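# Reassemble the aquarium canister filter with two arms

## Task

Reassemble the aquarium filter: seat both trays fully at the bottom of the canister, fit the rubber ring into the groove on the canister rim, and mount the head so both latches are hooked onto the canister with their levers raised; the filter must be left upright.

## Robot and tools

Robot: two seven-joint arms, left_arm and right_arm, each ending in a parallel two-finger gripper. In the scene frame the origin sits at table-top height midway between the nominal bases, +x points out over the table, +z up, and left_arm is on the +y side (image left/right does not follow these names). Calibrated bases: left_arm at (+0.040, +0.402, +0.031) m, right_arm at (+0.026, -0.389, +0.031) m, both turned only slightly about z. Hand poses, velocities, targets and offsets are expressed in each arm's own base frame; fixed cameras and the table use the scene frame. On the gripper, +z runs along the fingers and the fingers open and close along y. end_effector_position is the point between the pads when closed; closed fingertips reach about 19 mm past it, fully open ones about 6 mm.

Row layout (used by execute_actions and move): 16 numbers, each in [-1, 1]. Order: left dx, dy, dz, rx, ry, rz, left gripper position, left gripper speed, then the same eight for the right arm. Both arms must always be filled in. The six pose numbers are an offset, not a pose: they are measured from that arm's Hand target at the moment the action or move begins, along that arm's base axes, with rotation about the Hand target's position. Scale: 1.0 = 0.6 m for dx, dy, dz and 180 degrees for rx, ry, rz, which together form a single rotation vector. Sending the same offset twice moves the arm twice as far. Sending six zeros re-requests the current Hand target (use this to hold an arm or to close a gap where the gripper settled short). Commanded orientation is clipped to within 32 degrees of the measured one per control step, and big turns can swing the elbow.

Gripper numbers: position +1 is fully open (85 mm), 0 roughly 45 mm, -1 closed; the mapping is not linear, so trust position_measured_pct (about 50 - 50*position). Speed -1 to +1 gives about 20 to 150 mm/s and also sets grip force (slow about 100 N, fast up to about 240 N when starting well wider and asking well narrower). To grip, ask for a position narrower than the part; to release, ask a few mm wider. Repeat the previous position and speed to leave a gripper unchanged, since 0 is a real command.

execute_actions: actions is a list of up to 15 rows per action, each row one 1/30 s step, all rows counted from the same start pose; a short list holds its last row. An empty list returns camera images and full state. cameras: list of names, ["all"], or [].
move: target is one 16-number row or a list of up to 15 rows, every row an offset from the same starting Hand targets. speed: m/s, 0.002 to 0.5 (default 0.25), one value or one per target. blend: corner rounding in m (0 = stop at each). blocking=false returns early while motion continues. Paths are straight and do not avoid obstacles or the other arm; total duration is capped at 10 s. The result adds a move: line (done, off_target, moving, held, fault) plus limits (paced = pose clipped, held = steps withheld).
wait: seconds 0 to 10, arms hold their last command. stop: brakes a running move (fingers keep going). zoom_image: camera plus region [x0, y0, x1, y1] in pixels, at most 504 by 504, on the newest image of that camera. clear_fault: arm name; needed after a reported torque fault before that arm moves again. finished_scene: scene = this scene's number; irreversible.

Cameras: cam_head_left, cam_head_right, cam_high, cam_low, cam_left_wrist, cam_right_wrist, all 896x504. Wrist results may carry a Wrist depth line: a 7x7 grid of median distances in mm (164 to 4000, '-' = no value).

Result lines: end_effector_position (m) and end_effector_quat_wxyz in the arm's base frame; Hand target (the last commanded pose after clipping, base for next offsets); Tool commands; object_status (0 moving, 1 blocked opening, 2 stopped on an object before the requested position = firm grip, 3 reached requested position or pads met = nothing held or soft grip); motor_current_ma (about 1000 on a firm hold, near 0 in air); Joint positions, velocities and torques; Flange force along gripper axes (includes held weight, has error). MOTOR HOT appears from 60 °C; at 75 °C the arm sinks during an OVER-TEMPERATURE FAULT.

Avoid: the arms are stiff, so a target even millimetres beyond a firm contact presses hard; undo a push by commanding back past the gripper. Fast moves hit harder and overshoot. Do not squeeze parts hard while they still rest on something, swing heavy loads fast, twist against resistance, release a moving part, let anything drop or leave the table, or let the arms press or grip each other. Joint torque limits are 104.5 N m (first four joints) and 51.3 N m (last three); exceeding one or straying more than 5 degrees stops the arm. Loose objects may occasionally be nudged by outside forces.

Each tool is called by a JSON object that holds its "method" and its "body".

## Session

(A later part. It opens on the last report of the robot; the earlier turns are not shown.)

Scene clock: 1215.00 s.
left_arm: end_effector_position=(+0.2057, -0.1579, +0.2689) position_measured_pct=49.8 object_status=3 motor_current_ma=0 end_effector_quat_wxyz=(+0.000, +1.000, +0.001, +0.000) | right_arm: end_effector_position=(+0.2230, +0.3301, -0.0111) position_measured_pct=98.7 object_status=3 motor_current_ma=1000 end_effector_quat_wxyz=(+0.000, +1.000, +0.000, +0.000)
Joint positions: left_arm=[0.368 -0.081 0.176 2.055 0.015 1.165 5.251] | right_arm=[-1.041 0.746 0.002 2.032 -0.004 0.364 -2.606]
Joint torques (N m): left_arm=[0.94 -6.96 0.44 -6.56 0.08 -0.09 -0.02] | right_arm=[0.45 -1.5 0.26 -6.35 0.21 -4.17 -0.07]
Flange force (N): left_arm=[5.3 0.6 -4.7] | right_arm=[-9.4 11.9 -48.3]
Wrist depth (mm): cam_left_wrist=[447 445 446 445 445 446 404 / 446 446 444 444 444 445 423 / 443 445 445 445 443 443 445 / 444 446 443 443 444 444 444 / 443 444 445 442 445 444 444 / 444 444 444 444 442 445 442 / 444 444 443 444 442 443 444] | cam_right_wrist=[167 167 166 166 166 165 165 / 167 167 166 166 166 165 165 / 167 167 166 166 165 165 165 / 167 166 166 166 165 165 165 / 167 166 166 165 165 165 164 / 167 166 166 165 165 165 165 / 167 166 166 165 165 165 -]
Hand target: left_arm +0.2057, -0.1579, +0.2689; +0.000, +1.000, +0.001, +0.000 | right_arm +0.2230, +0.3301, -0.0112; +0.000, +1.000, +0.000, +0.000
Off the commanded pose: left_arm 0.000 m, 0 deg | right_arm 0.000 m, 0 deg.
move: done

{"method": "move", "body": {"target": [[0,0,0,0,0,0,0,1, 0,0,0.05, 0,0,0, -1, 1],[0,0,0,0,0,0,0,1, -0.0002,-0.0523,0.05, 0,0,0, -0.44, 1],[0,0,0,0,0,0,0,1, -0.0002,-0.0523,0.0058, 0,0,0, -0.44, 1]], "speed": [0.1, 0.1,0.03], "cameras": ["cam_right_wrist","cam_head_left","cam_high"]}}

{"method": "zoom_image", "body": {"camera": "cam_head_left", "region": [490, 300, 640, 420]}}

Scene clock: 1236.13 s.
left_arm: end_effector_position=(+0.2057, -0.1579, +0.2689) position_measured_pct=49.8 object_status=3 motor_current_ma=0 end_effector_quat_wxyz=(+0.000, +1.000, +0.001, +0.000) | right_arm: end_effector_position=(+0.2229, +0.2987, -0.0077) position_measured_pct=72.3 object_status=3 motor_current_ma=0 end_effector_quat_wxyz=(+0.000, +1.000, +0.000, +0.000)
Joint positions: left_arm=[0.368 -0.081 0.176 2.055 0.015 1.165 5.251] | right_arm=[-0.995 0.714 -0.002 2.117 0.005 0.311 -2.572]
Joint torques (N m): left_arm=[0.95 -6.97 0.44 -6.5 0.06 -0.1 -0.05] | right_arm=[0.39 -15.88 0.27 -3.58 0.13 0.15 -0.06]
Flange force (N): left_arm=[5.4 0.7 -4.9] | right_arm=[-2.8 1.9 0.7]
Wrist depth (mm): cam_left_wrist=[445 444 444 444 444 445 404 / 446 446 446 445 444 445 420 / 445 446 446 443 446 444 444 / 444 444 447 443 444 445 443 / 444 445 443 444 443 443 441 / 444 443 444 444 443 443 444 / 444 444 442 443 443 443 443] | cam_right_wrist=[170 170 169 169 168 168 168 / 170 170 169 169 169 168 168 / 170 169 169 169 168 168 168 / 170 169 169 168 168 168 168 / 170 169 169 168 168 168 167 / 170 169 169 168 168 168 167 / 169 169 169 168 168 168 167]
Hand target: left_arm +0.2057, -0.1579, +0.2689; +0.000, +1.000, +0.001, +0.000 | right_arm +0.2229, +0.2987, -0.0077; +0.000, +1.000, +0.000, +0.000
Off the commanded pose: left_arm 0.000 m, 0 deg | right_arm 0.000 m, 0 deg.
move: done
Images, in order (width x height): cam_head_left 896x504, cam_high 896x504, cam_right_wrist 896x504.

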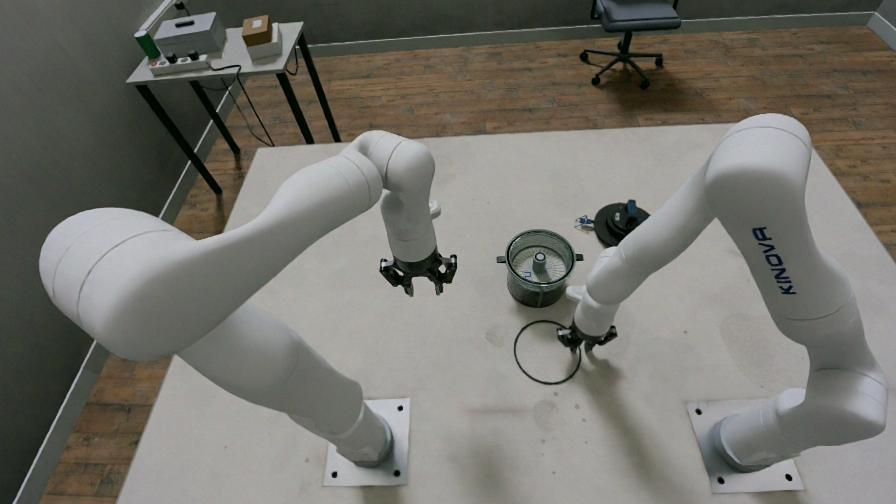

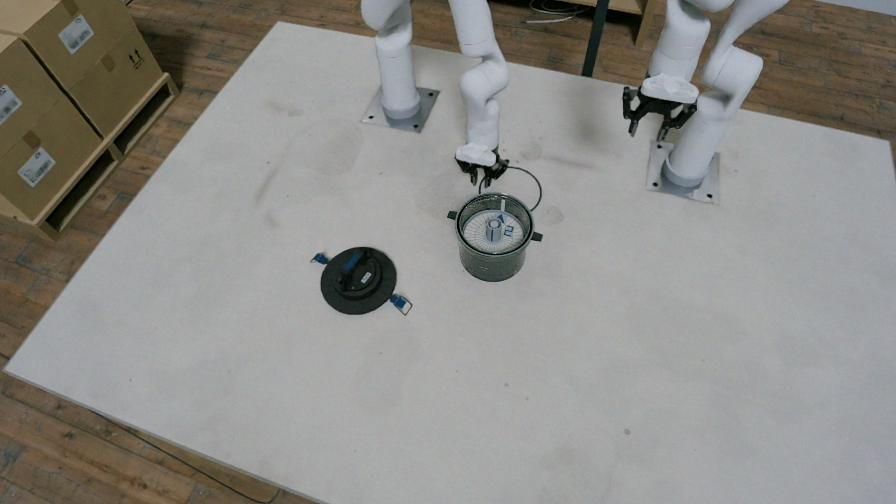

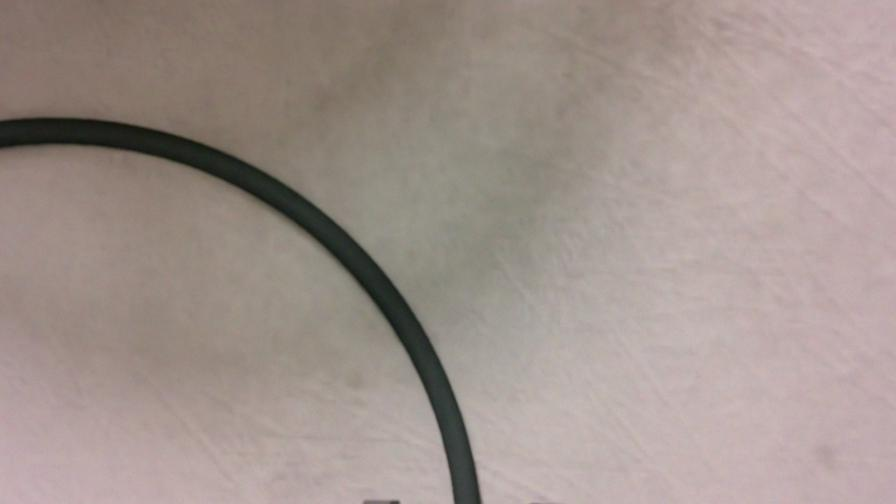

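Scaled by 3.360 from the camera's 896x504 image, which has a finer 1280x720 frame.

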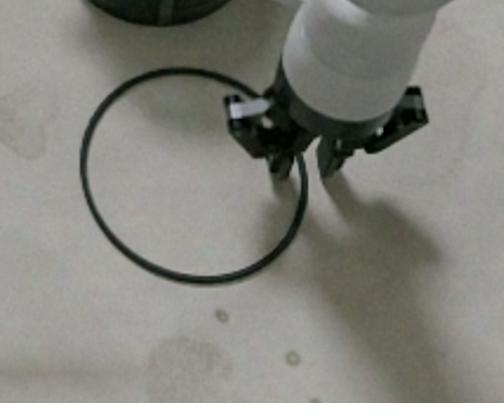

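{"method": "move", "body": {"target": [[0,0,0,0,0,0,0,1, 0,0,-0.0022, 0,0,0, -0.44, 1],[0,0,0,0,0,0,0,1, 0,0,-0.0022, 0,0,0, -0.89, -1]], "speed": 0.02, "cameras": ["cam_right_wrist"]}}

{"method": "wait", "body": {"seconds": 1}}

Scene clock: 1248.10 s.
left_arm: end_effector_position=(+0.2057, -0.1579, +0.2689) position_measured_pct=49.8 object_status=3 motor_current_ma=0 end_effector_quat_wxyz=(+0.000, +1.000, +0.001, +0.000) | right_arm: end_effector_position=(+0.2229, +0.2987, -0.0091) position_measured_pct=94.4 object_status=0 motor_current_ma=300 end_effector_quat_wxyz=(+0.000, +1.000, +0.000, +0.000)
Joint positions: left_arm=[0.368 -0.081 0.176 2.055 0.015 1.165 5.251] | right_arm=[-0.995 0.717 -0.002 2.117 0.005 0.307 -2.572]
Joint torques (N m): left_arm=[0.95 -6.98 0.45 -6.56 0.07 -0.11 -0.04] | right_arm=[0.32 -15.8 0.31 -3.51 0.13 0.19 -0.07]
Flange force (N): left_arm=[5.3 0.6 -4.8] | right_arm=[-2.7 2.1 0.5]
Wrist depth (mm): cam_left_wrist=[447 444 444 445 444 443 404 / 446 444 446 445 445 443 421 / 445 444 444 444 444 444 442 / 443 445 443 444 444 444 443 / 445 444 443 445 442 443 443 / 444 445 443 444 444 442 444 / 444 444 442 443 443 442 441] | cam_right_wrist=[168 168 168 168 167 167 166 / 169 168 168 167 167 167 166 / 168 168 168 167 167 167 166 / 168 168 168 167 167 167 166 / 168 168 168 167 167 166 166 / 168 168 167 167 167 166 166 / 168 168 167 167 167 166 166]
Hand target: left_arm +0.2057, -0.1579, +0.2689; +0.000, +1.000, +0.001, +0.000 | right_arm +0.2229, +0.2987, -0.0091; +0.000, +1.000, +0.000, +0.000
Off the commanded pose: left_arm 0.000 m, 0 deg | right_arm 0.000 m, 0 deg.
move: done
Images, in order (width x height): cam_right_wrist 896x504.

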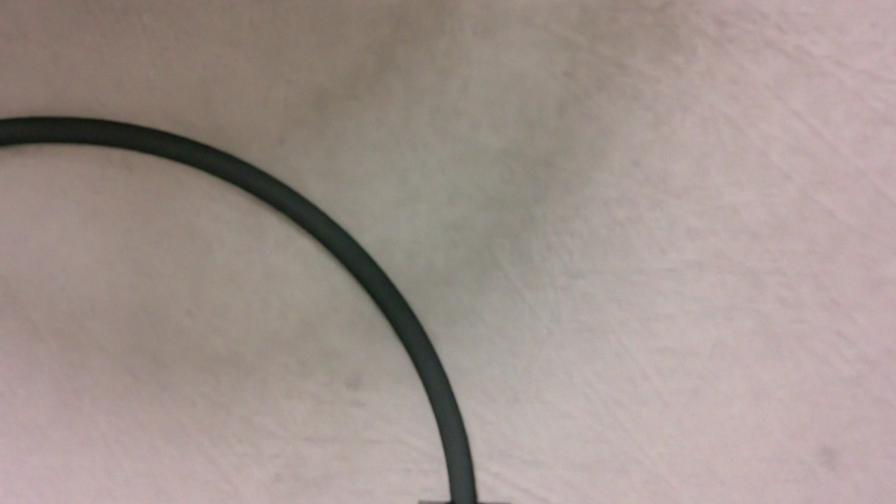

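Scene clock: 1249.10 s.
left_arm: end_effector_position=(+0.2057, -0.1579, +0.2689) position_measured_pct=49.8 object_status=3 motor_current_ma=0 end_effector_quat_wxyz=(+0.000, +1.000, +0.001, +0.000) | right_arm: end_effector_position=(+0.2229, +0.2987, -0.0091) position_measured_pct=94.4 object_status=3 motor_current_ma=300 end_effector_quat_wxyz=(+0.000, +1.000, +0.000, +0.000)
Joint positions: left_arm=[0.368 -0.081 0.176 2.055 0.015 1.165 5.251] | right_arm=[-0.995 0.717 -0.002 2.117 0.005 0.307 -2.572]
Joint torques (N m): left_arm=[0.91 -6.98 0.5 -6.56 0.07 -0.09 -0.04] | right_arm=[0.38 -15.81 0.24 -3.55 0.08 0.16 -0.08]
Flange force (N): left_arm=[5.3 0.5 -4.7] | right_arm=[-2.8 2.0 0.5]
Wrist depth (mm): cam_left_wrist=[445 444 445 446 445 445 404 / 444 444 444 445 444 446 421 / 444 445 446 444 444 444 443 / 445 446 444 445 443 445 443 / 445 445 443 444 444 443 444 / 445 444 444 443 445 443 443 / 445 445 443 444 443 441 442] | cam_right_wrist=[169 168 168 167 167 167 166 / 168 168 168 168 167 167 166 / 168 168 168 167 167 167 166 / 168 168 168 167 167 166 166 / 168 168 168 167 167 167 166 / 168 168 167 167 167 166 166 / 168 168 167 167 167 166 166]
Hand target: left_arm +0.2057, -0.1579, +0.2689; +0.000, +1.000, +0.001, +0.000 | right_arm +0.2229, +0.2987, -0.0091; +0.000, +1.000, +0.000, +0.000
Tool commands: left_gripper/position=+0.0 left_gripper/speed=+1.0 right_gripper/position=-0.89 right_gripper/speed=-1.0
Off the commanded pose: left_arm 0.000 m, 0 deg | right_arm 0.000 m, 0 deg.
wait: 1.00 s; at rest by 0.17 s

{"method": "move", "body": {"target": [0,0,0,0,0,0,0,1, 0,0,0.05, 0,0,0, -0.89, -1], "speed": 0.03, "cameras": ["cam_right_wrist","cam_head_left","cam_low"]}}

{"method": "zoom_image", "body": {"camera": "cam_head_left", "region": [490, 300, 640, 420]}}

{"method": "zoom_image", "body": {"camera": "cam_low", "region": [340, 150, 500, 270]}}

Scene clock: 1255.70 s.
left_arm: end_effector_position=(+0.2057, -0.1579, +0.2689) position_measured_pct=49.8 object_status=3 motor_current_ma=0 end_effector_quat_wxyz=(+0.000, +1.000, +0.001, +0.000) | right_arm: end_effector_position=(+0.2228, +0.2987, +0.0209) position_measured_pct=94.4 object_status=3 motor_current_ma=300 end_effector_quat_wxyz=(+0.000, +1.000, +0.000, +0.000)
Joint positions: left_arm=[0.368 -0.081 0.176 2.055 0.015 1.165 5.251] | right_arm=[-0.995 0.639 -0.002 2.108 0.004 0.394 -2.571]
Joint torques (N m): left_arm=[0.96 -6.97 0.48 -6.57 0.08 -0.12 -0.03] | right_arm=[0.39 -15.22 0.28 -4.29 0.12 0.28 -0.1]
Flange force (N): left_arm=[5.4 0.5 -4.8] | right_arm=[-3.0 2.4 0.8]
Wrist depth (mm): cam_left_wrist=[445 445 444 446 444 444 405 / 444 445 444 446 444 445 420 / 445 446 445 442 445 445 445 / 445 443 444 443 446 443 444 / 444 445 443 444 443 443 444 / 444 444 444 443 444 442 443 / 444 444 443 443 445 443 444] | cam_right_wrist=[199 198 198 197 197 196 196 / 199 198 198 197 197 196 196 / 199 198 197 197 197 196 196 / 198 198 198 197 197 196 196 / 198 198 198 197 196 196 196 / 198 198 197 197 196 196 196 / 198 198 197 197 196 196 196]
Hand target: left_arm +0.2057, -0.1579, +0.2689; +0.000, +1.000, +0.001, +0.000 | right_arm +0.2229, +0.2987, +0.0209; +0.000, +1.000, +0.000, +0.000
Off the commanded pose: left_arm 0.000 m, 0 deg | right_arm 0.000 m, 0 deg.
move: done
Images, in order (width x height): cam_head_left 896x504, cam_low 896x504, cam_right_wrist 896x504.

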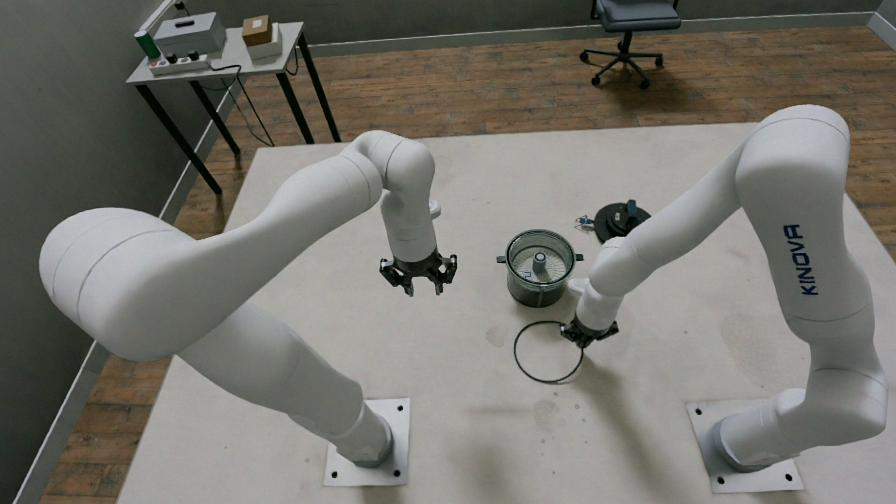

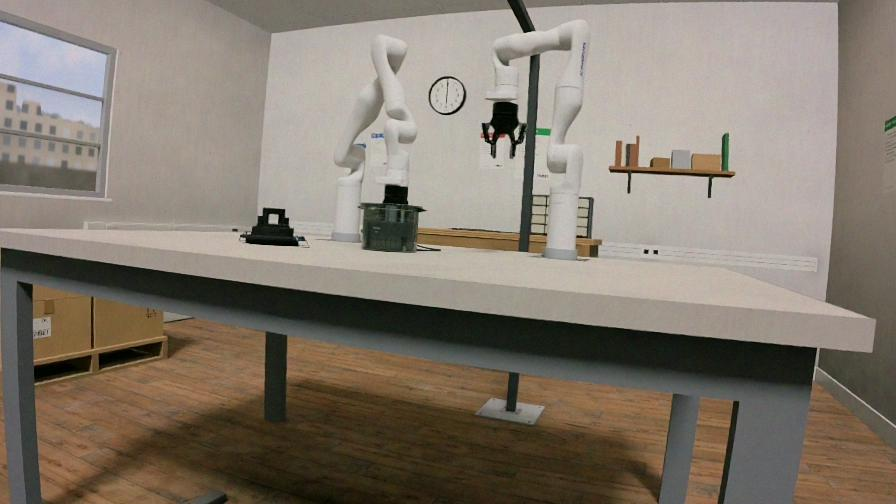

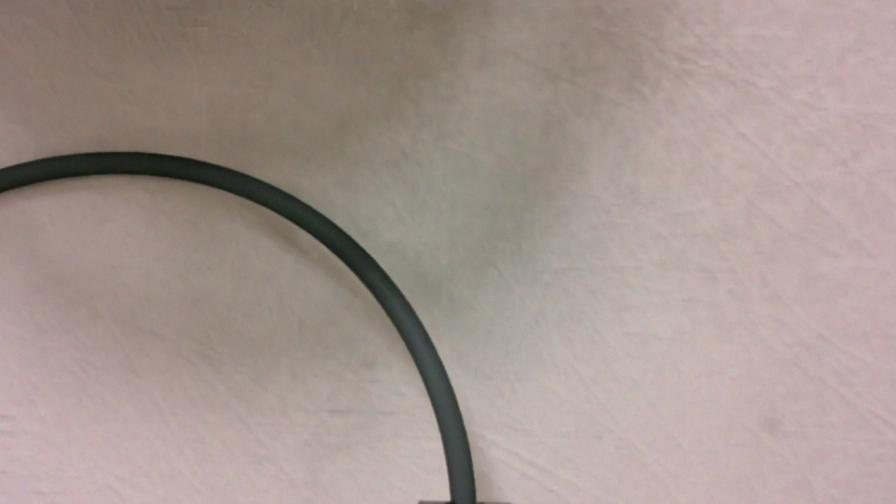

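Scaled by 3.360 from the camera's 896x504 image, which has a finer 1280x720 frame.

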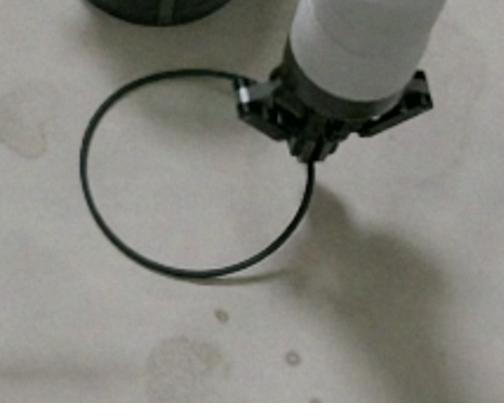

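Scaled by 3.150 from the camera's 896x504 image, which has a finer 1280x720 frame.

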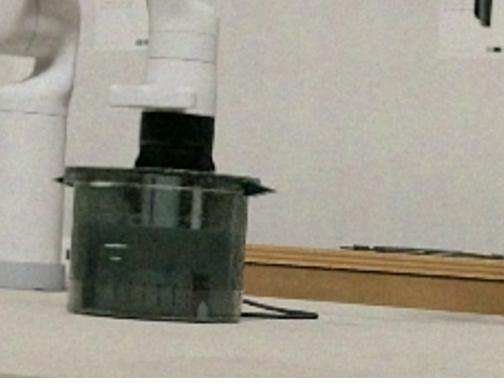

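{"method": "move", "body": {"target": [[0,0,0,0,0,0,0,1, 0,0,-0.0495, 0,0,0, -0.89, -1]], "speed": 0.03}}

{"method": "move", "body": {"target": [-0.126,-0.237,-0.12,0,0,0,-0.44,1, 0,0,0, 0,0,0, -0.89, -1], "speed": 0.15, "cameras": ["cam_left_wrist","cam_head_left"]}}

Scene clock: 1289.00 s.
left_arm: end_effector_position=(+0.2057, -0.1579, +0.2689) position_measured_pct=49.8 object_status=3 motor_current_ma=0 end_effector_quat_wxyz=(+0.000, +1.000, +0.001, +0.000) | right_arm: end_effector_position=(+0.2229, +0.2987, -0.0087) position_measured_pct=94.4 object_status=3 motor_current_ma=300 end_effector_quat_wxyz=(+0.000, +1.000, +0.000, +0.000)
Joint positions: left_arm=[0.368 -0.081 0.176 2.055 0.015 1.165 5.251] | right_arm=[-0.995 0.716 -0.002 2.117 0.005 0.308 -2.572]
Joint torques (N m): left_arm=[0.91 -6.96 0.51 -6.55 0.08 -0.1 -0.03] | right_arm=[0.35 -16.02 0.26 -3.57 0.09 0.28 -0.07]
Flange force (N): left_arm=[5.4 0.5 -4.7] | right_arm=[-2.9 2.2 1.4]
Wrist depth (mm): cam_left_wrist=[446 445 446 445 444 444 404 / 446 446 446 445 444 445 421 / 444 444 444 444 444 445 445 / 444 444 445 444 446 443 443 / 444 442 444 444 444 444 443 / 444 444 444 442 443 443 444 / 444 445 443 444 442 442 443] | cam_right_wrist=[169 169 168 168 167 167 167 / 169 168 168 168 167 167 167 / 169 168 168 168 167 167 167 / 169 168 168 168 167 167 167 / 168 168 168 168 167 167 166 / 168 168 168 167 167 167 166 / 168 168 168 167 167 167 166]
Hand target: left_arm +0.2057, -0.1579, +0.2689; +0.000, +1.000, +0.001, +0.000 | right_arm +0.2229, +0.2987, -0.0088; +0.000, +1.000, +0.000, +0.000
Off the commanded pose: left_arm 0.000 m, 0 deg | right_arm 0.000 m, 0 deg.
move: done

Scene clock: 1290.70 s.
left_arm: end_effector_position=(+0.1302, -0.3001, +0.1969) position_measured_pct=72.3 object_status=3 motor_current_ma=0 end_effector_quat_wxyz=(+0.000, +1.000, +0.001, +0.000) | right_arm: end_effector_position=(+0.2229, +0.2987, -0.0088) position_measured_pct=94.4 object_status=3 motor_current_ma=300 end_effector_quat_wxyz=(+0.000, +1.000, +0.000, +0.000)
Joint positions: left_arm=[0.697 0.192 0.458 2.053 -0.107 0.918 5.926] | right_arm=[-0.995 0.717 -0.002 2.117 0.005 0.308 -2.572]
Joint torques (N m): left_arm=[0.88 -10.6 1.35 -5.29 0.04 -0.06 -0.06] | right_arm=[0.36 -15.95 0.25 -3.59 0.12 0.17 -0.07]
Flange force (N): left_arm=[4.6 4.6 -3.2] | right_arm=[-2.8 2.0 0.9]
Wrist depth (mm): cam_left_wrist=[374 374 374 374 372 373 373 / 374 373 373 373 374 372 372 / 372 373 374 373 371 372 372 / 373 373 373 372 372 372 371 / 372 373 374 373 373 372 371 / 372 373 371 371 372 372 370 / 372 373 372 371 372 370 371] | cam_right_wrist=[169 169 168 168 167 167 167 / 169 168 168 168 167 167 167 / 169 168 168 168 167 167 166 / 169 168 168 168 167 167 167 / 168 168 168 167 167 167 166 / 168 168 168 167 167 167 166 / 168 168 168 167 167 167 166]
Hand target: left_arm +0.1301, -0.3001, +0.1969; +0.000, +1.000, +0.001, +0.000 | right_arm +0.2229, +0.2987, -0.0088; +0.000, +1.000, +0.000, +0.000
Off the commanded pose: left_arm 0.000 m, 0 deg | right_arm 0.000 m, 0 deg.
move: done
Images, in order (width x height): cam_head_left 896x504, cam_left_wrist 896x504.

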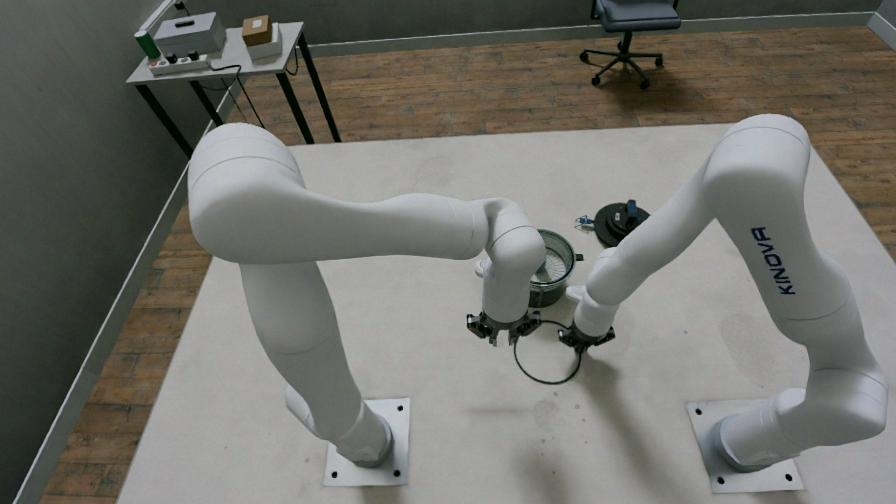

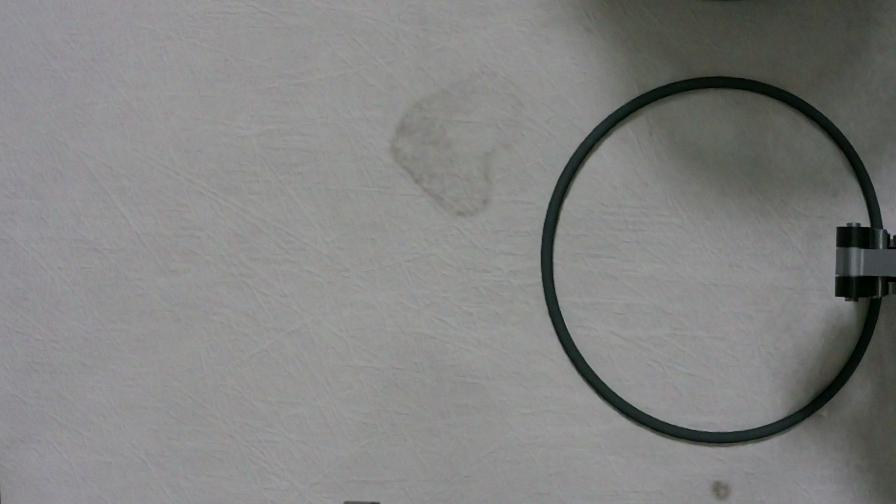

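{"method": "move", "body": {"target": [[0.0948,0,-0.25,0,0,0,-1,1, 0,0,0, 0,0,0, -0.89, -1],[0.0948,0,-0.338,0,0,0,-1,1, 0,0,0, 0,0,0, -0.89, -1]], "speed": [0.15,0.05], "cameras": ["cam_left_wrist"]}}

{"method": "move", "body": {"target": [0,0,-0.0025,0,0,0,-1,1, 0,0,0, 0,0,0, -0.89, -1], "speed": 0.01}}

{"method": "move", "body": {"target": [0,0,-0.0017,0,0,0,-1,1, 0,0,0, 0,0,0, -0.89, -1], "speed": 0.01}}

Scene clock: 1321.57 s.
left_arm: end_effector_position=(+0.1870, -0.3001, -0.0059) position_measured_pct=99.1 object_status=3 motor_current_ma=1000 end_effector_quat_wxyz=(+0.000, +1.000, +0.001, +0.000) | right_arm: end_effector_position=(+0.2229, +0.2987, -0.0088) position_measured_pct=94.4 object_status=3 motor_current_ma=300 end_effector_quat_wxyz=(+0.000, +1.000, +0.000, +0.000)
Joint positions: left_arm=[0.815 0.704 0.177 2.184 -0.418 0.285 6.067] | right_arm=[-0.995 0.717 -0.002 2.117 0.005 0.308 -2.572]
Joint torques (N m): left_arm=[0.98 -15.95 1.52 -0.51 0.08 -0.01 -0.06] | right_arm=[0.35 -15.93 0.24 -3.57 0.09 0.15 -0.06]
Flange force (N): left_arm=[5.8 4.0 0.4] | right_arm=[-2.7 2.0 0.8]
Wrist depth (mm): cam_left_wrist=[171 171 171 171 170 170 170 / 171 171 170 170 170 170 170 / 170 170 171 170 170 170 170 / 170 170 170 170 170 170 170 / 170 170 170 170 170 170 170 / 170 170 170 170 170 170 170 / 170 170 170 170 170 170 170] | cam_right_wrist=[169 169 168 168 168 167 167 / 169 168 168 168 167 167 167 / 169 168 168 168 167 167 167 / 169 168 168 167 167 167 166 / 169 168 168 167 167 167 166 / 168 168 168 167 167 167 166 / 168 168 168 167 167 167 166]
Hand target: left_arm +0.1870, -0.3001, -0.0059; +0.000, +1.000, +0.001, +0.000 | right_arm +0.2229, +0.2987, -0.0088; +0.000, +1.000, +0.000, +0.000
Off the commanded pose: left_arm 0.000 m, 0 deg | right_arm 0.000 m, 0 deg.
move: done
Images, in order (width x height): cam_left_wrist 896x504.

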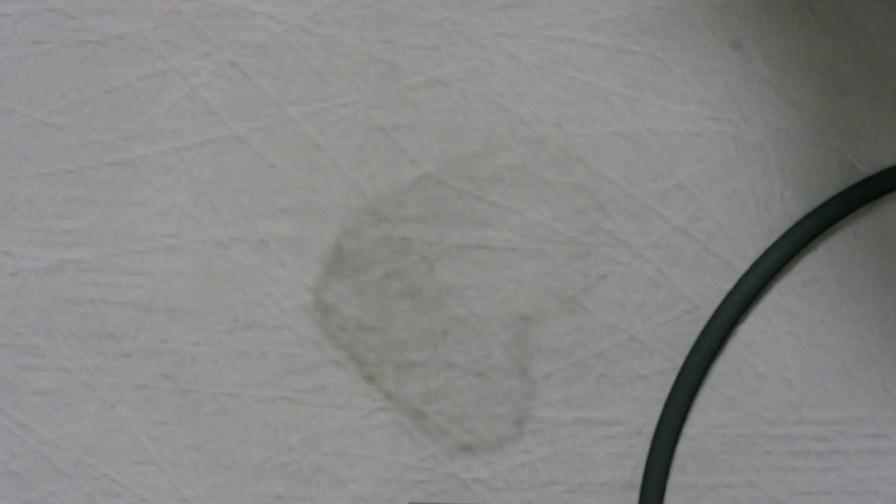

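Scene clock: 1322.27 s.
left_arm: end_effector_position=(+0.1870, -0.3001, -0.0074) position_measured_pct=99.1 object_status=3 motor_current_ma=1000 end_effector_quat_wxyz=(+0.000, +1.000, +0.001, +0.000) | right_arm: end_effector_position=(+0.2229, +0.2987, -0.0088) position_measured_pct=94.4 object_status=3 motor_current_ma=300 end_effector_quat_wxyz=(+0.000, +1.000, +0.000, +0.000)
Joint positions: left_arm=[0.817 0.708 0.174 2.184 -0.42 0.28 6.068] | right_arm=[-0.995 0.717 -0.002 2.117 0.005 0.308 -2.572]
Joint torques (N m): left_arm=[0.89 -16.08 1.69 -0.48 0.07 -0.13 -0.03] | right_arm=[0.31 -15.95 0.24 -3.55 0.09 0.17 -0.07]
Flange force (N): left_arm=[5.7 4.2 0.8] | right_arm=[-2.6 2.0 0.9]
Wrist depth (mm): cam_left_wrist=[169 169 169 169 169 169 169 / 169 169 169 169 169 169 169 / 169 169 169 169 169 169 168 / 169 169 169 169 169 169 168 / 169 169 169 168 168 168 168 / 169 169 169 168 168 168 168 / 169 169 169 168 168 168 168] | cam_right_wrist=[169 168 168 168 167 167 167 / 169 168 168 168 167 167 167 / 169 168 168 168 167 167 167 / 169 168 168 168 167 167 167 / 169 168 168 167 167 167 166 / 168 168 168 167 167 167 166 / 168 168 168 167 167 167 166]
Hand target: left_arm +0.1870, -0.3001, -0.0074; +0.000, +1.000, +0.001, +0.000 | right_arm +0.2229, +0.2987, -0.0088; +0.000, +1.000, +0.000, +0.000
Off the commanded pose: left_arm 0.000 m, 0 deg | right_arm 0.000 m, 0 deg.
move: done

Scene clock: 1322.97 s.
left_arm: end_effector_position=(+0.1870, -0.3001, -0.0084) position_measured_pct=99.1 object_status=3 motor_current_ma=1000 end_effector_quat_wxyz=(+0.000, +1.000, +0.001, +0.000) | right_arm: end_effector_position=(+0.2229, +0.2987, -0.0088) position_measured_pct=94.4 object_status=3 motor_current_ma=300 end_effector_quat_wxyz=(+0.000, +1.000, +0.000, +0.000)
Joint positions: left_arm=[0.819 0.71 0.171 2.184 -0.421 0.277 6.069] | right_arm=[-0.995 0.717 -0.002 2.117 0.005 0.308 -2.572]
Joint torques (N m): left_arm=[0.97 -16.07 1.73 -0.43 0.08 -0.05 -0.02] | right_arm=[0.36 -15.91 0.25 -3.59 0.09 0.15 -0.07]
Flange force (N): left_arm=[5.8 4.0 0.9] | right_arm=[-2.8 2.0 0.7]
Wrist depth (mm): cam_left_wrist=[168 168 168 168 168 168 168 / 168 168 168 168 168 168 167 / 168 168 168 168 168 167 167 / 168 168 168 168 168 167 167 / 168 168 168 167 167 167 167 / 168 168 168 168 167 167 167 / 168 168 167 167 167 167 167] | cam_right_wrist=[169 169 168 168 167 167 167 / 169 169 168 168 167 167 167 / 169 168 168 168 167 167 167 / 169 168 168 168 167 167 166 / 169 168 168 167 167 167 166 / 168 168 168 167 167 167 166 / 168 168 168 167 167 167 166]
Hand target: left_arm +0.1870, -0.3001, -0.0085; +0.000, +1.000, +0.001, +0.000 | right_arm +0.2229, +0.2987, -0.0088; +0.000, +1.000, +0.000, +0.000
Off the commanded pose: left_arm 0.000 m, 0 deg | right_arm 0.000 m, 0 deg.
move: done

{"method": "move", "body": {"target": [0,0,-0.0013,0,0,0,-1,1, 0,0,0, 0,0,0, -0.89, -1], "speed": 0.01}}

{"method": "move", "body": {"target": [0,0,-0.0013,0,0,0,-1,1, 0,0,0, 0,0,0, -0.89, -1], "speed": 0.01}}

Scene clock: 1329.80 s.
left_arm: end_effector_position=(+0.1870, -0.3001, -0.0092) position_measured_pct=99.1 object_status=3 motor_current_ma=1000 end_effector_quat_wxyz=(+0.000, +1.000, +0.001, +0.000) | right_arm: end_effector_position=(+0.2229, +0.2987, -0.0088) position_measured_pct=94.4 object_status=3 motor_current_ma=300 end_effector_quat_wxyz=(+0.000, +1.000, +0.000, +0.000)
Joint positions: left_arm=[0.82 0.713 0.17 2.184 -0.421 0.274 6.07] | right_arm=[-0.995 0.717 -0.002 2.117 0.005 0.308 -2.572]
Joint torques (N m): left_arm=[0.94 -16.1 1.67 -0.41 0.06 -0.07 -0.03] | right_arm=[0.38 -15.93 0.28 -3.58 0.11 0.15 -0.07]
Flange force (N): left_arm=[5.8 4.1 0.9] | right_arm=[-2.8 1.9 0.8]
Wrist depth (mm): cam_left_wrist=[167 167 167 167 167 167 167 / 168 167 167 167 167 167 167 / 167 167 167 167 167 167 167 / 167 167 167 167 167 167 167 / 167 167 167 167 167 167 166 / 167 167 167 167 167 167 166 / 167 167 167 167 166 166 166] | cam_right_wrist=[169 169 168 168 167 167 167 / 169 168 168 168 167 167 167 / 169 168 168 168 167 167 167 / 169 168 168 168 167 167 166 / 168 168 168 167 167 167 166 / 168 168 168 167 167 167 166 / 168 168 168 167 167 166 166]
Hand target: left_arm +0.1870, -0.3001, -0.0092; +0.000, +1.000, +0.001, +0.000 | right_arm +0.2229, +0.2987, -0.0088; +0.000, +1.000, +0.000, +0.000
Off the commanded pose: left_arm 0.000 m, 0 deg | right_arm 0.000 m, 0 deg.
move: done

Scene clock: 1330.50 s.
left_arm: end_effector_position=(+0.1870, -0.3001, -0.0100) position_measured_pct=99.1 object_status=3 motor_current_ma=1000 end_effector_quat_wxyz=(+0.000, +1.000, +0.001, +0.000) | right_arm: end_effector_position=(+0.2229, +0.2987, -0.0088) position_measured_pct=94.4 object_status=3 motor_current_ma=300 end_effector_quat_wxyz=(+0.000, +1.000, +0.000, +0.000)
Joint positions: left_arm=[0.821 0.715 0.168 2.184 -0.422 0.272 6.07] | right_arm=[-0.995 0.717 -0.002 2.117 0.005 0.308 -2.572]
Joint torques (N m): left_arm=[0.95 -16.15 1.65 -0.41 0.06 -0.07 -0.04] | right_arm=[0.34 -15.95 0.28 -3.6 0.08 0.16 -0.08]
Flange force (N): left_arm=[5.8 4.1 1.0] | right_arm=[-2.7 2.1 0.9]
Wrist depth (mm): cam_left_wrist=[167 167 167 167 166 166 166 / 167 167 166 166 166 166 166 / 167 167 166 166 166 166 166 / 166 166 166 166 166 166 - / 166 166 166 166 166 166 166 / 166 166 166 166 166 166 165 / 166 166 166 166 166 165 165] | cam_right_wrist=[169 169 168 168 167 167 167 / 169 168 168 168 167 167 167 / 169 168 168 168 167 167 166 / 169 168 168 167 167 167 166 / 168 168 168 167 167 167 166 / 168 168 168 167 167 167 166 / 168 168 168 167 167 167 166]
Hand target: left_arm +0.1870, -0.3001, -0.0100; +0.000, +1.000, +0.001, +0.000 | right_arm +0.2229, +0.2987, -0.0088; +0.000, +1.000, +0.000, +0.000
Off the commanded pose: left_arm 0.000 m, 0 deg | right_arm 0.000 m, 0 deg.
move: done

{"method": "move", "body": {"target": [[0,0,0.08,0,0,0,-0.44,1, 0,0,0, 0,0,0, -0.89, -1],[0.0017,-0.0693,0.08,0,0,0,-0.44,1, 0,0,0, 0,0,0, -0.89, -1],[0.0017,-0.0693,0.003,0,0,0,-0.44,1, 0,0,0, 0,0,0, -0.89, -1]], "speed": [0.1,0.1,0.03], "cameras": ["cam_left_wrist","cam_head_left"]}}

{"method": "zoom_image", "body": {"camera": "cam_head_left", "region": [450, 260, 640, 410]}}

Scene clock: 1356.93 s.
left_arm: end_effector_position=(+0.1880, -0.3417, -0.0082) position_measured_pct=72.3 object_status=3 motor_current_ma=0 end_effector_quat_wxyz=(+0.000, +1.000, +0.001, +0.000) | right_arm: end_effector_position=(+0.2229, +0.2987, -0.0088) position_measured_pct=94.4 object_status=3 motor_current_ma=300 end_effector_quat_wxyz=(+0.000, +1.000, +0.000, +0.000)
Joint positions: left_arm=[0.859 0.744 0.205 2.065 -0.393 0.369 6.093] | right_arm=[-0.995 0.717 -0.002 2.117 0.005 0.308 -2.572]
Joint torques (N m): left_arm=[0.96 -17.41 2 -1.22 0.03 -0.05 -0.05] | right_arm=[0.35 -15.95 0.26 -3.57 0.1 0.15 -0.08]
Flange force (N): left_arm=[5.3 4.7 1.2] | right_arm=[-2.7 2.0 0.8]
Wrist depth (mm): cam_left_wrist=[168 168 168 168 168 168 168 / 169 168 168 168 168 168 168 / 168 168 168 168 168 168 167 / 168 168 168 168 168 168 167 / 168 168 168 168 168 168 167 / 168 168 167 168 167 167 167 / 168 168 168 168 167 167 167] | cam_right_wrist=[169 168 168 168 167 167 167 / 169 168 168 168 168 167 167 / 169 168 168 168 167 167 167 / 169 168 168 168 167 167 167 / 169 168 168 167 167 167 166 / 169 168 168 168 167 167 166 / 168 168 168 167 167 166 166]
Hand target: left_arm +0.1880, -0.3417, -0.0082; +0.000, +1.000, +0.001, +0.000 | right_arm +0.2229, +0.2987, -0.0088; +0.000, +1.000, +0.000, +0.000
Off the commanded pose: left_arm 0.000 m, 0 deg | right_arm 0.000 m, 0 deg.
move: done
Images, in order (width x height): cam_head_left 896x504, cam_left_wrist 896x504.

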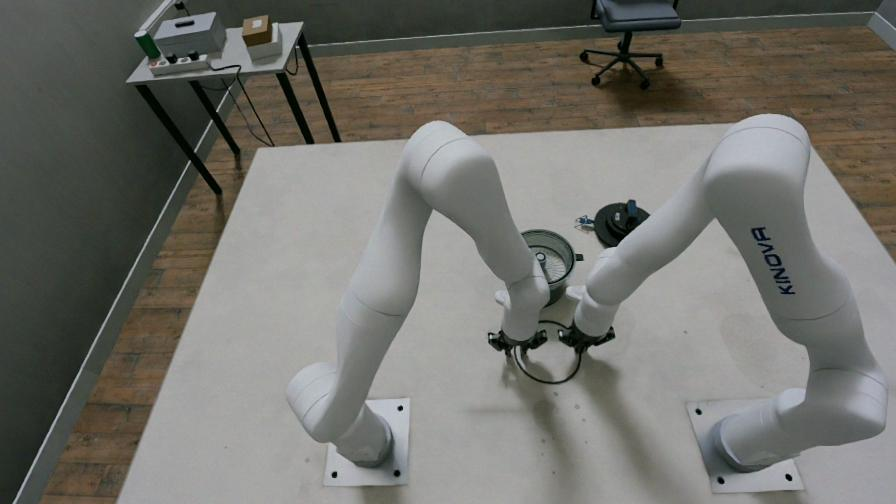

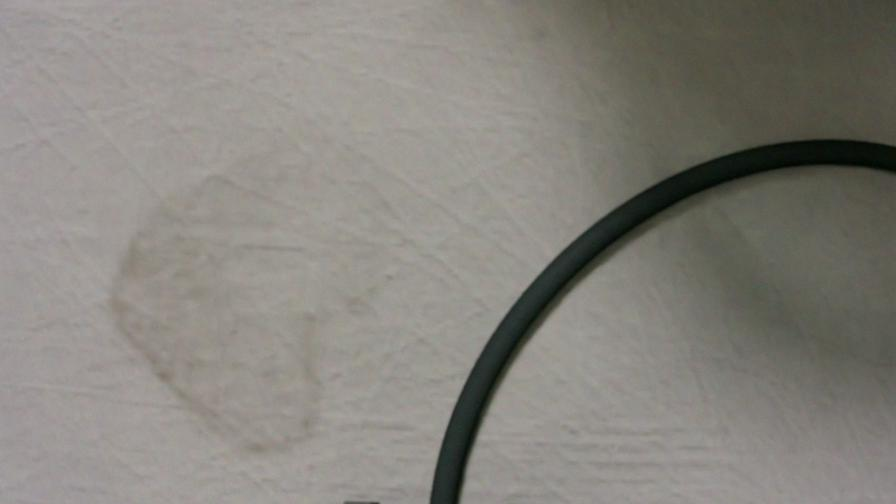

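Scaled by 2.653 from the camera's 896x504 image, which has a finer 1280x720 frame.

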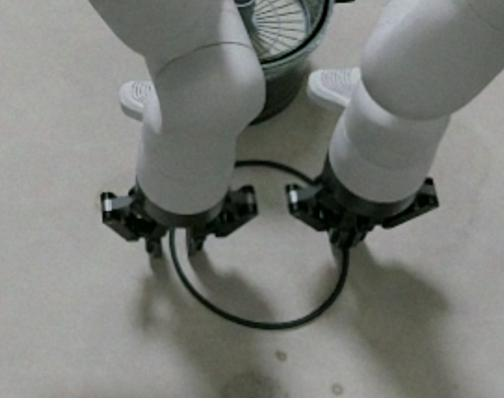

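{"method": "move", "body": {"target": [[0,0,-0.0015,0,0,0,-0.44,1, 0,0,0, 0,0,0, -0.89, -1],[0,0,-0.0015,0,0,0,-0.9,-1, 0,0,0, 0,0,0, -0.89, -1]], "speed": 0.02, "cameras": ["cam_left_wrist","cam_right_wrist"]}}

Scene clock: 1368.77 s.
left_arm: end_effector_position=(+0.1880, -0.3417, -0.0091) position_measured_pct=94.4 object_status=0 motor_current_ma=410 end_effector_quat_wxyz=(+0.000, +1.000, +0.001, +0.000) | right_arm: end_effector_position=(+0.2229, +0.2987, -0.0088) position_measured_pct=94.4 object_status=3 motor_current_ma=300 end_effector_quat_wxyz=(+0.000, +1.000, +0.000, +0.000)
Joint positions: left_arm=[0.86 0.746 0.203 2.065 -0.394 0.366 6.094] | right_arm=[-0.995 0.717 -0.002 2.117 0.005 0.308 -2.572]
Joint torques (N m): left_arm=[0.97 -17.21 1.97 -1.11 0.06 -0.04 -0.01] | right_arm=[0.39 -15.92 0.24 -3.58 0.09 0.16 -0.09]
Flange force (N): left_arm=[5.5 4.7 0.7] | right_arm=[-2.8 2.0 0.8]
Wrist depth (mm): cam_left_wrist=[167 167 167 167 167 167 167 / 167 167 167 167 167 167 167 / 168 167 167 167 167 167 166 / 167 167 167 167 167 167 166 / 167 167 167 167 167 167 166 / 167 167 167 166 166 166 166 / 167 167 167 166 166 166 166] | cam_right_wrist=[169 169 168 168 167 167 167 / 169 169 168 168 167 167 167 / 169 168 168 168 167 167 166 / 169 168 168 167 167 167 166 / 169 168 168 167 167 167 166 / 168 168 168 167 167 167 166 / 168 168 168 167 167 166 166]
Hand target: left_arm +0.1880, -0.3417, -0.0091; +0.000, +1.000, +0.001, +0.000 | right_arm +0.2229, +0.2987, -0.0088; +0.000, +1.000, +0.000, +0.000
Off the commanded pose: left_arm 0.000 m, 0 deg | right_arm 0.000 m, 0 deg.
move: done
Images, in order (width x height): cam_left_wrist 896x504, cam_right_wrist 896x504.

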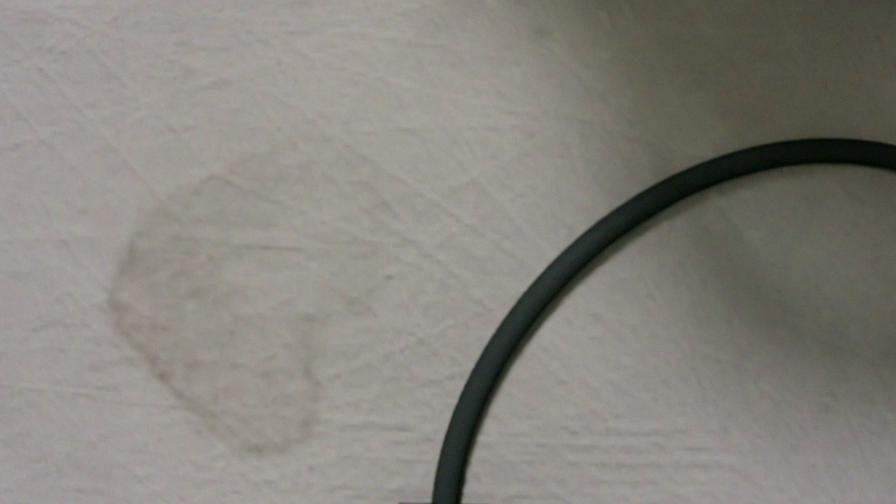

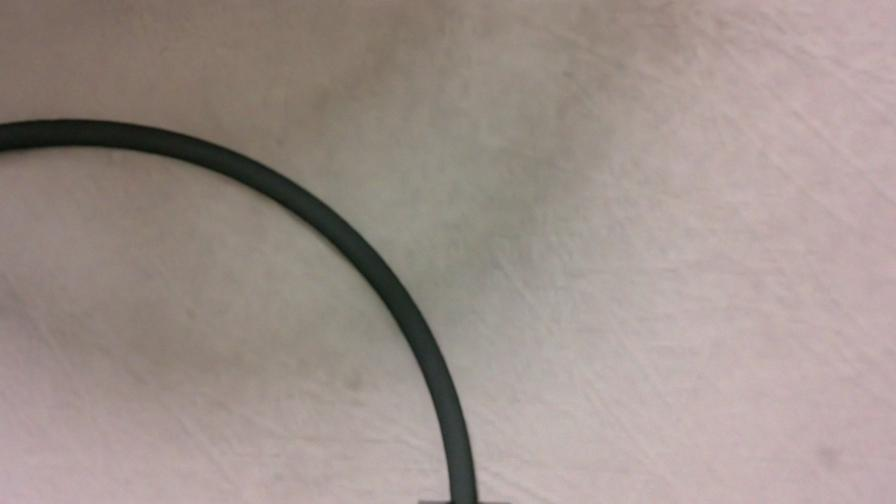

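{"method": "move", "body": {"target": [0,0,0.2483,0,0,0,-0.9,-1, 0,0,0.2483, 0,0,0, -0.89, -1], "speed": 0.08, "cameras": ["cam_left_wrist","cam_right_wrist","cam_high","cam_low"]}}

{"method": "zoom_image", "body": {"camera": "cam_low", "region": [340, 130, 500, 270]}}

{"method": "zoom_image", "body": {"camera": "cam_high", "region": [430, 100, 590, 240]}}

Scene clock: 1389.90 s.
left_arm: end_effector_position=(+0.1880, -0.3417, +0.1398) position_measured_pct=94.8 object_status=3 motor_current_ma=410 end_effector_quat_wxyz=(+0.000, +1.000, +0.001, +0.000) | right_arm: end_effector_position=(+0.2229, +0.2987, +0.1402) position_measured_pct=94.4 object_status=3 motor_current_ma=300 end_effector_quat_wxyz=(+0.000, +1.000, +0.000, +0.000)
Joint positions: left_arm=[0.714 0.426 0.393 1.956 -0.223 0.8 5.944] | right_arm=[-0.998 0.371 0.002 1.999 -0.001 0.771 -2.566]
Joint torques (N m): left_arm=[0.92 -14.67 2.13 -4.6 0.09 0.12 -0.01] | right_arm=[0.38 -13.54 0.1 -7.05 0.14 0.19 -0.06]
Flange force (N): left_arm=[5.0 4.4 -1.0] | right_arm=[-2.2 1.8 1.9]
Wrist depth (mm): cam_left_wrist=[317 316 317 315 296 242 195 / 316 316 315 315 315 315 315 / 317 316 315 315 315 315 315 / 316 316 315 315 315 315 314 / 316 316 315 315 315 314 315 / 316 315 315 314 314 315 314 / 315 315 314 316 314 314 314] | cam_right_wrist=[318 267 295 316 316 315 315 / 318 317 317 316 316 315 314 / 318 317 317 316 315 315 313 / 318 317 317 316 315 314 314 / 318 317 317 316 315 314 313 / 318 317 316 315 315 315 313 / 318 317 316 315 315 314 313]
Hand target: left_arm +0.1880, -0.3417, +0.1399; +0.000, +1.000, +0.001, +0.000 | right_arm +0.2229, +0.2987, +0.1402; +0.000, +1.000, +0.000, +0.000
Off the commanded pose: left_arm 0.000 m, 0 deg | right_arm 0.000 m, 0 deg.
move: done
Images, in order (width x height): cam_high 896x504, cam_low 896x504, cam_left_wrist 896x504, cam_right_wrist 896x504.

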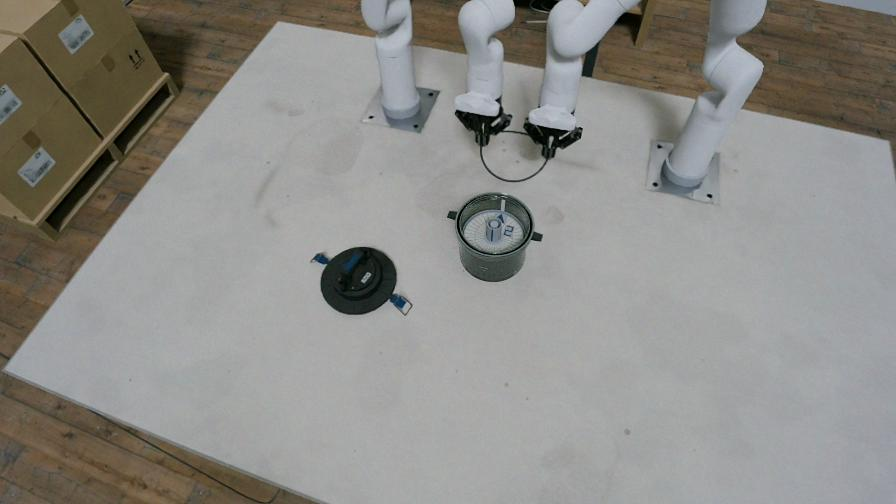

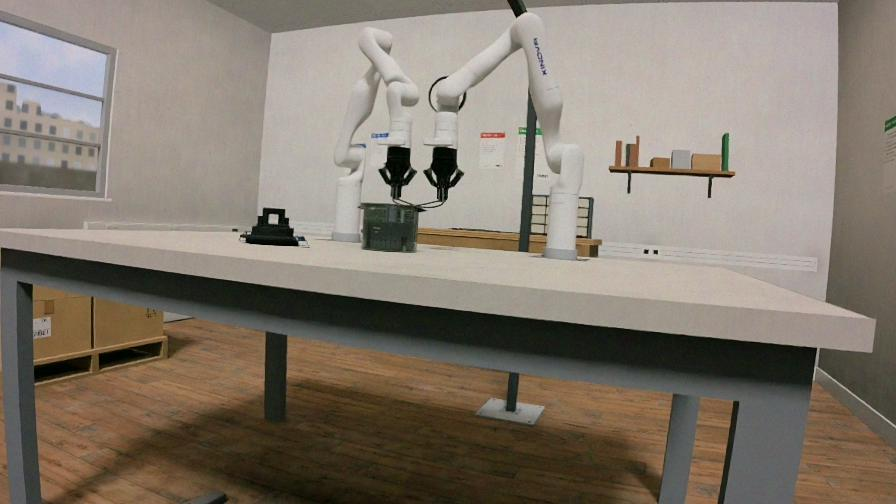

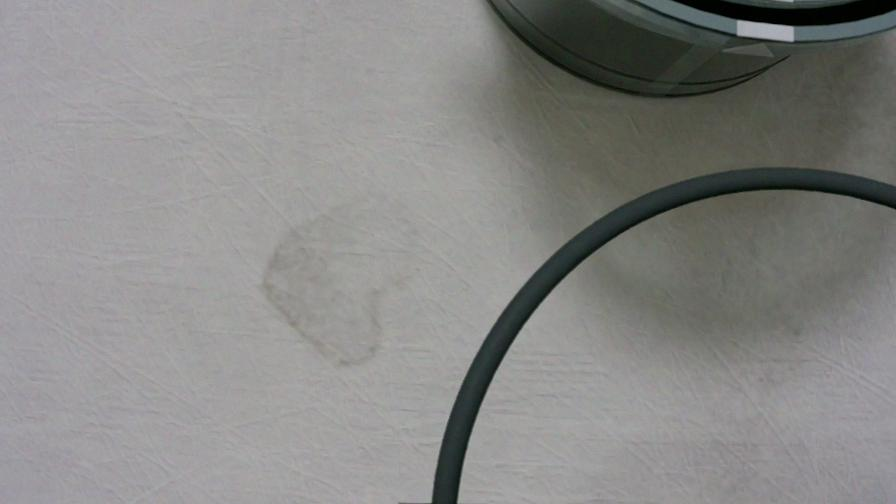

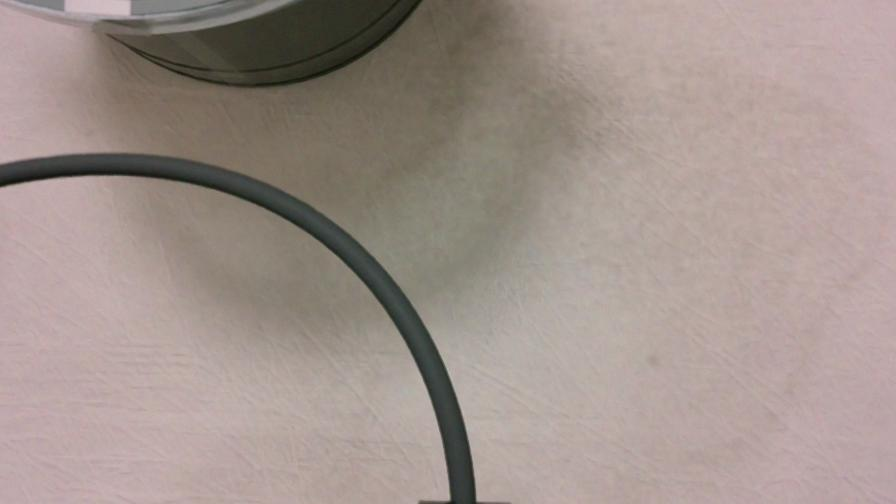

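Scaled by 3.150 from the camera's 896x504 image, which has a finer 1280x720 frame.

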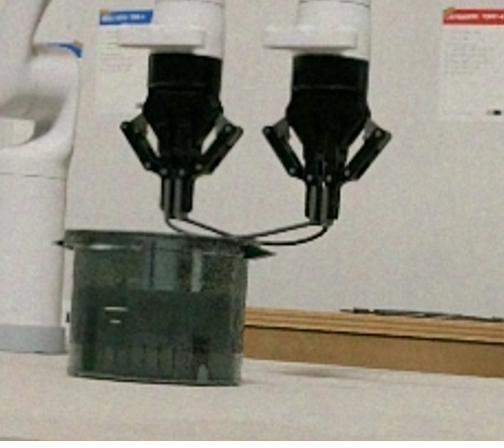

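Scaled by 3.150 from the camera's 896x504 image, which has a finer 1280x720 frame.

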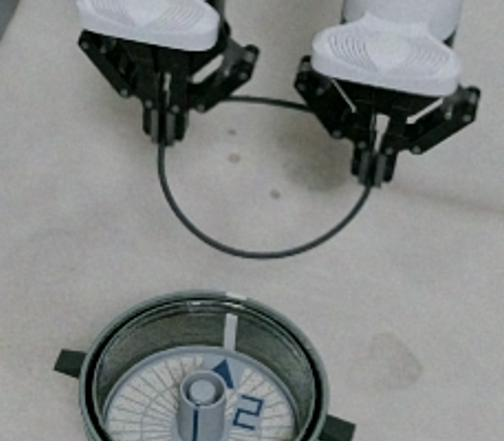

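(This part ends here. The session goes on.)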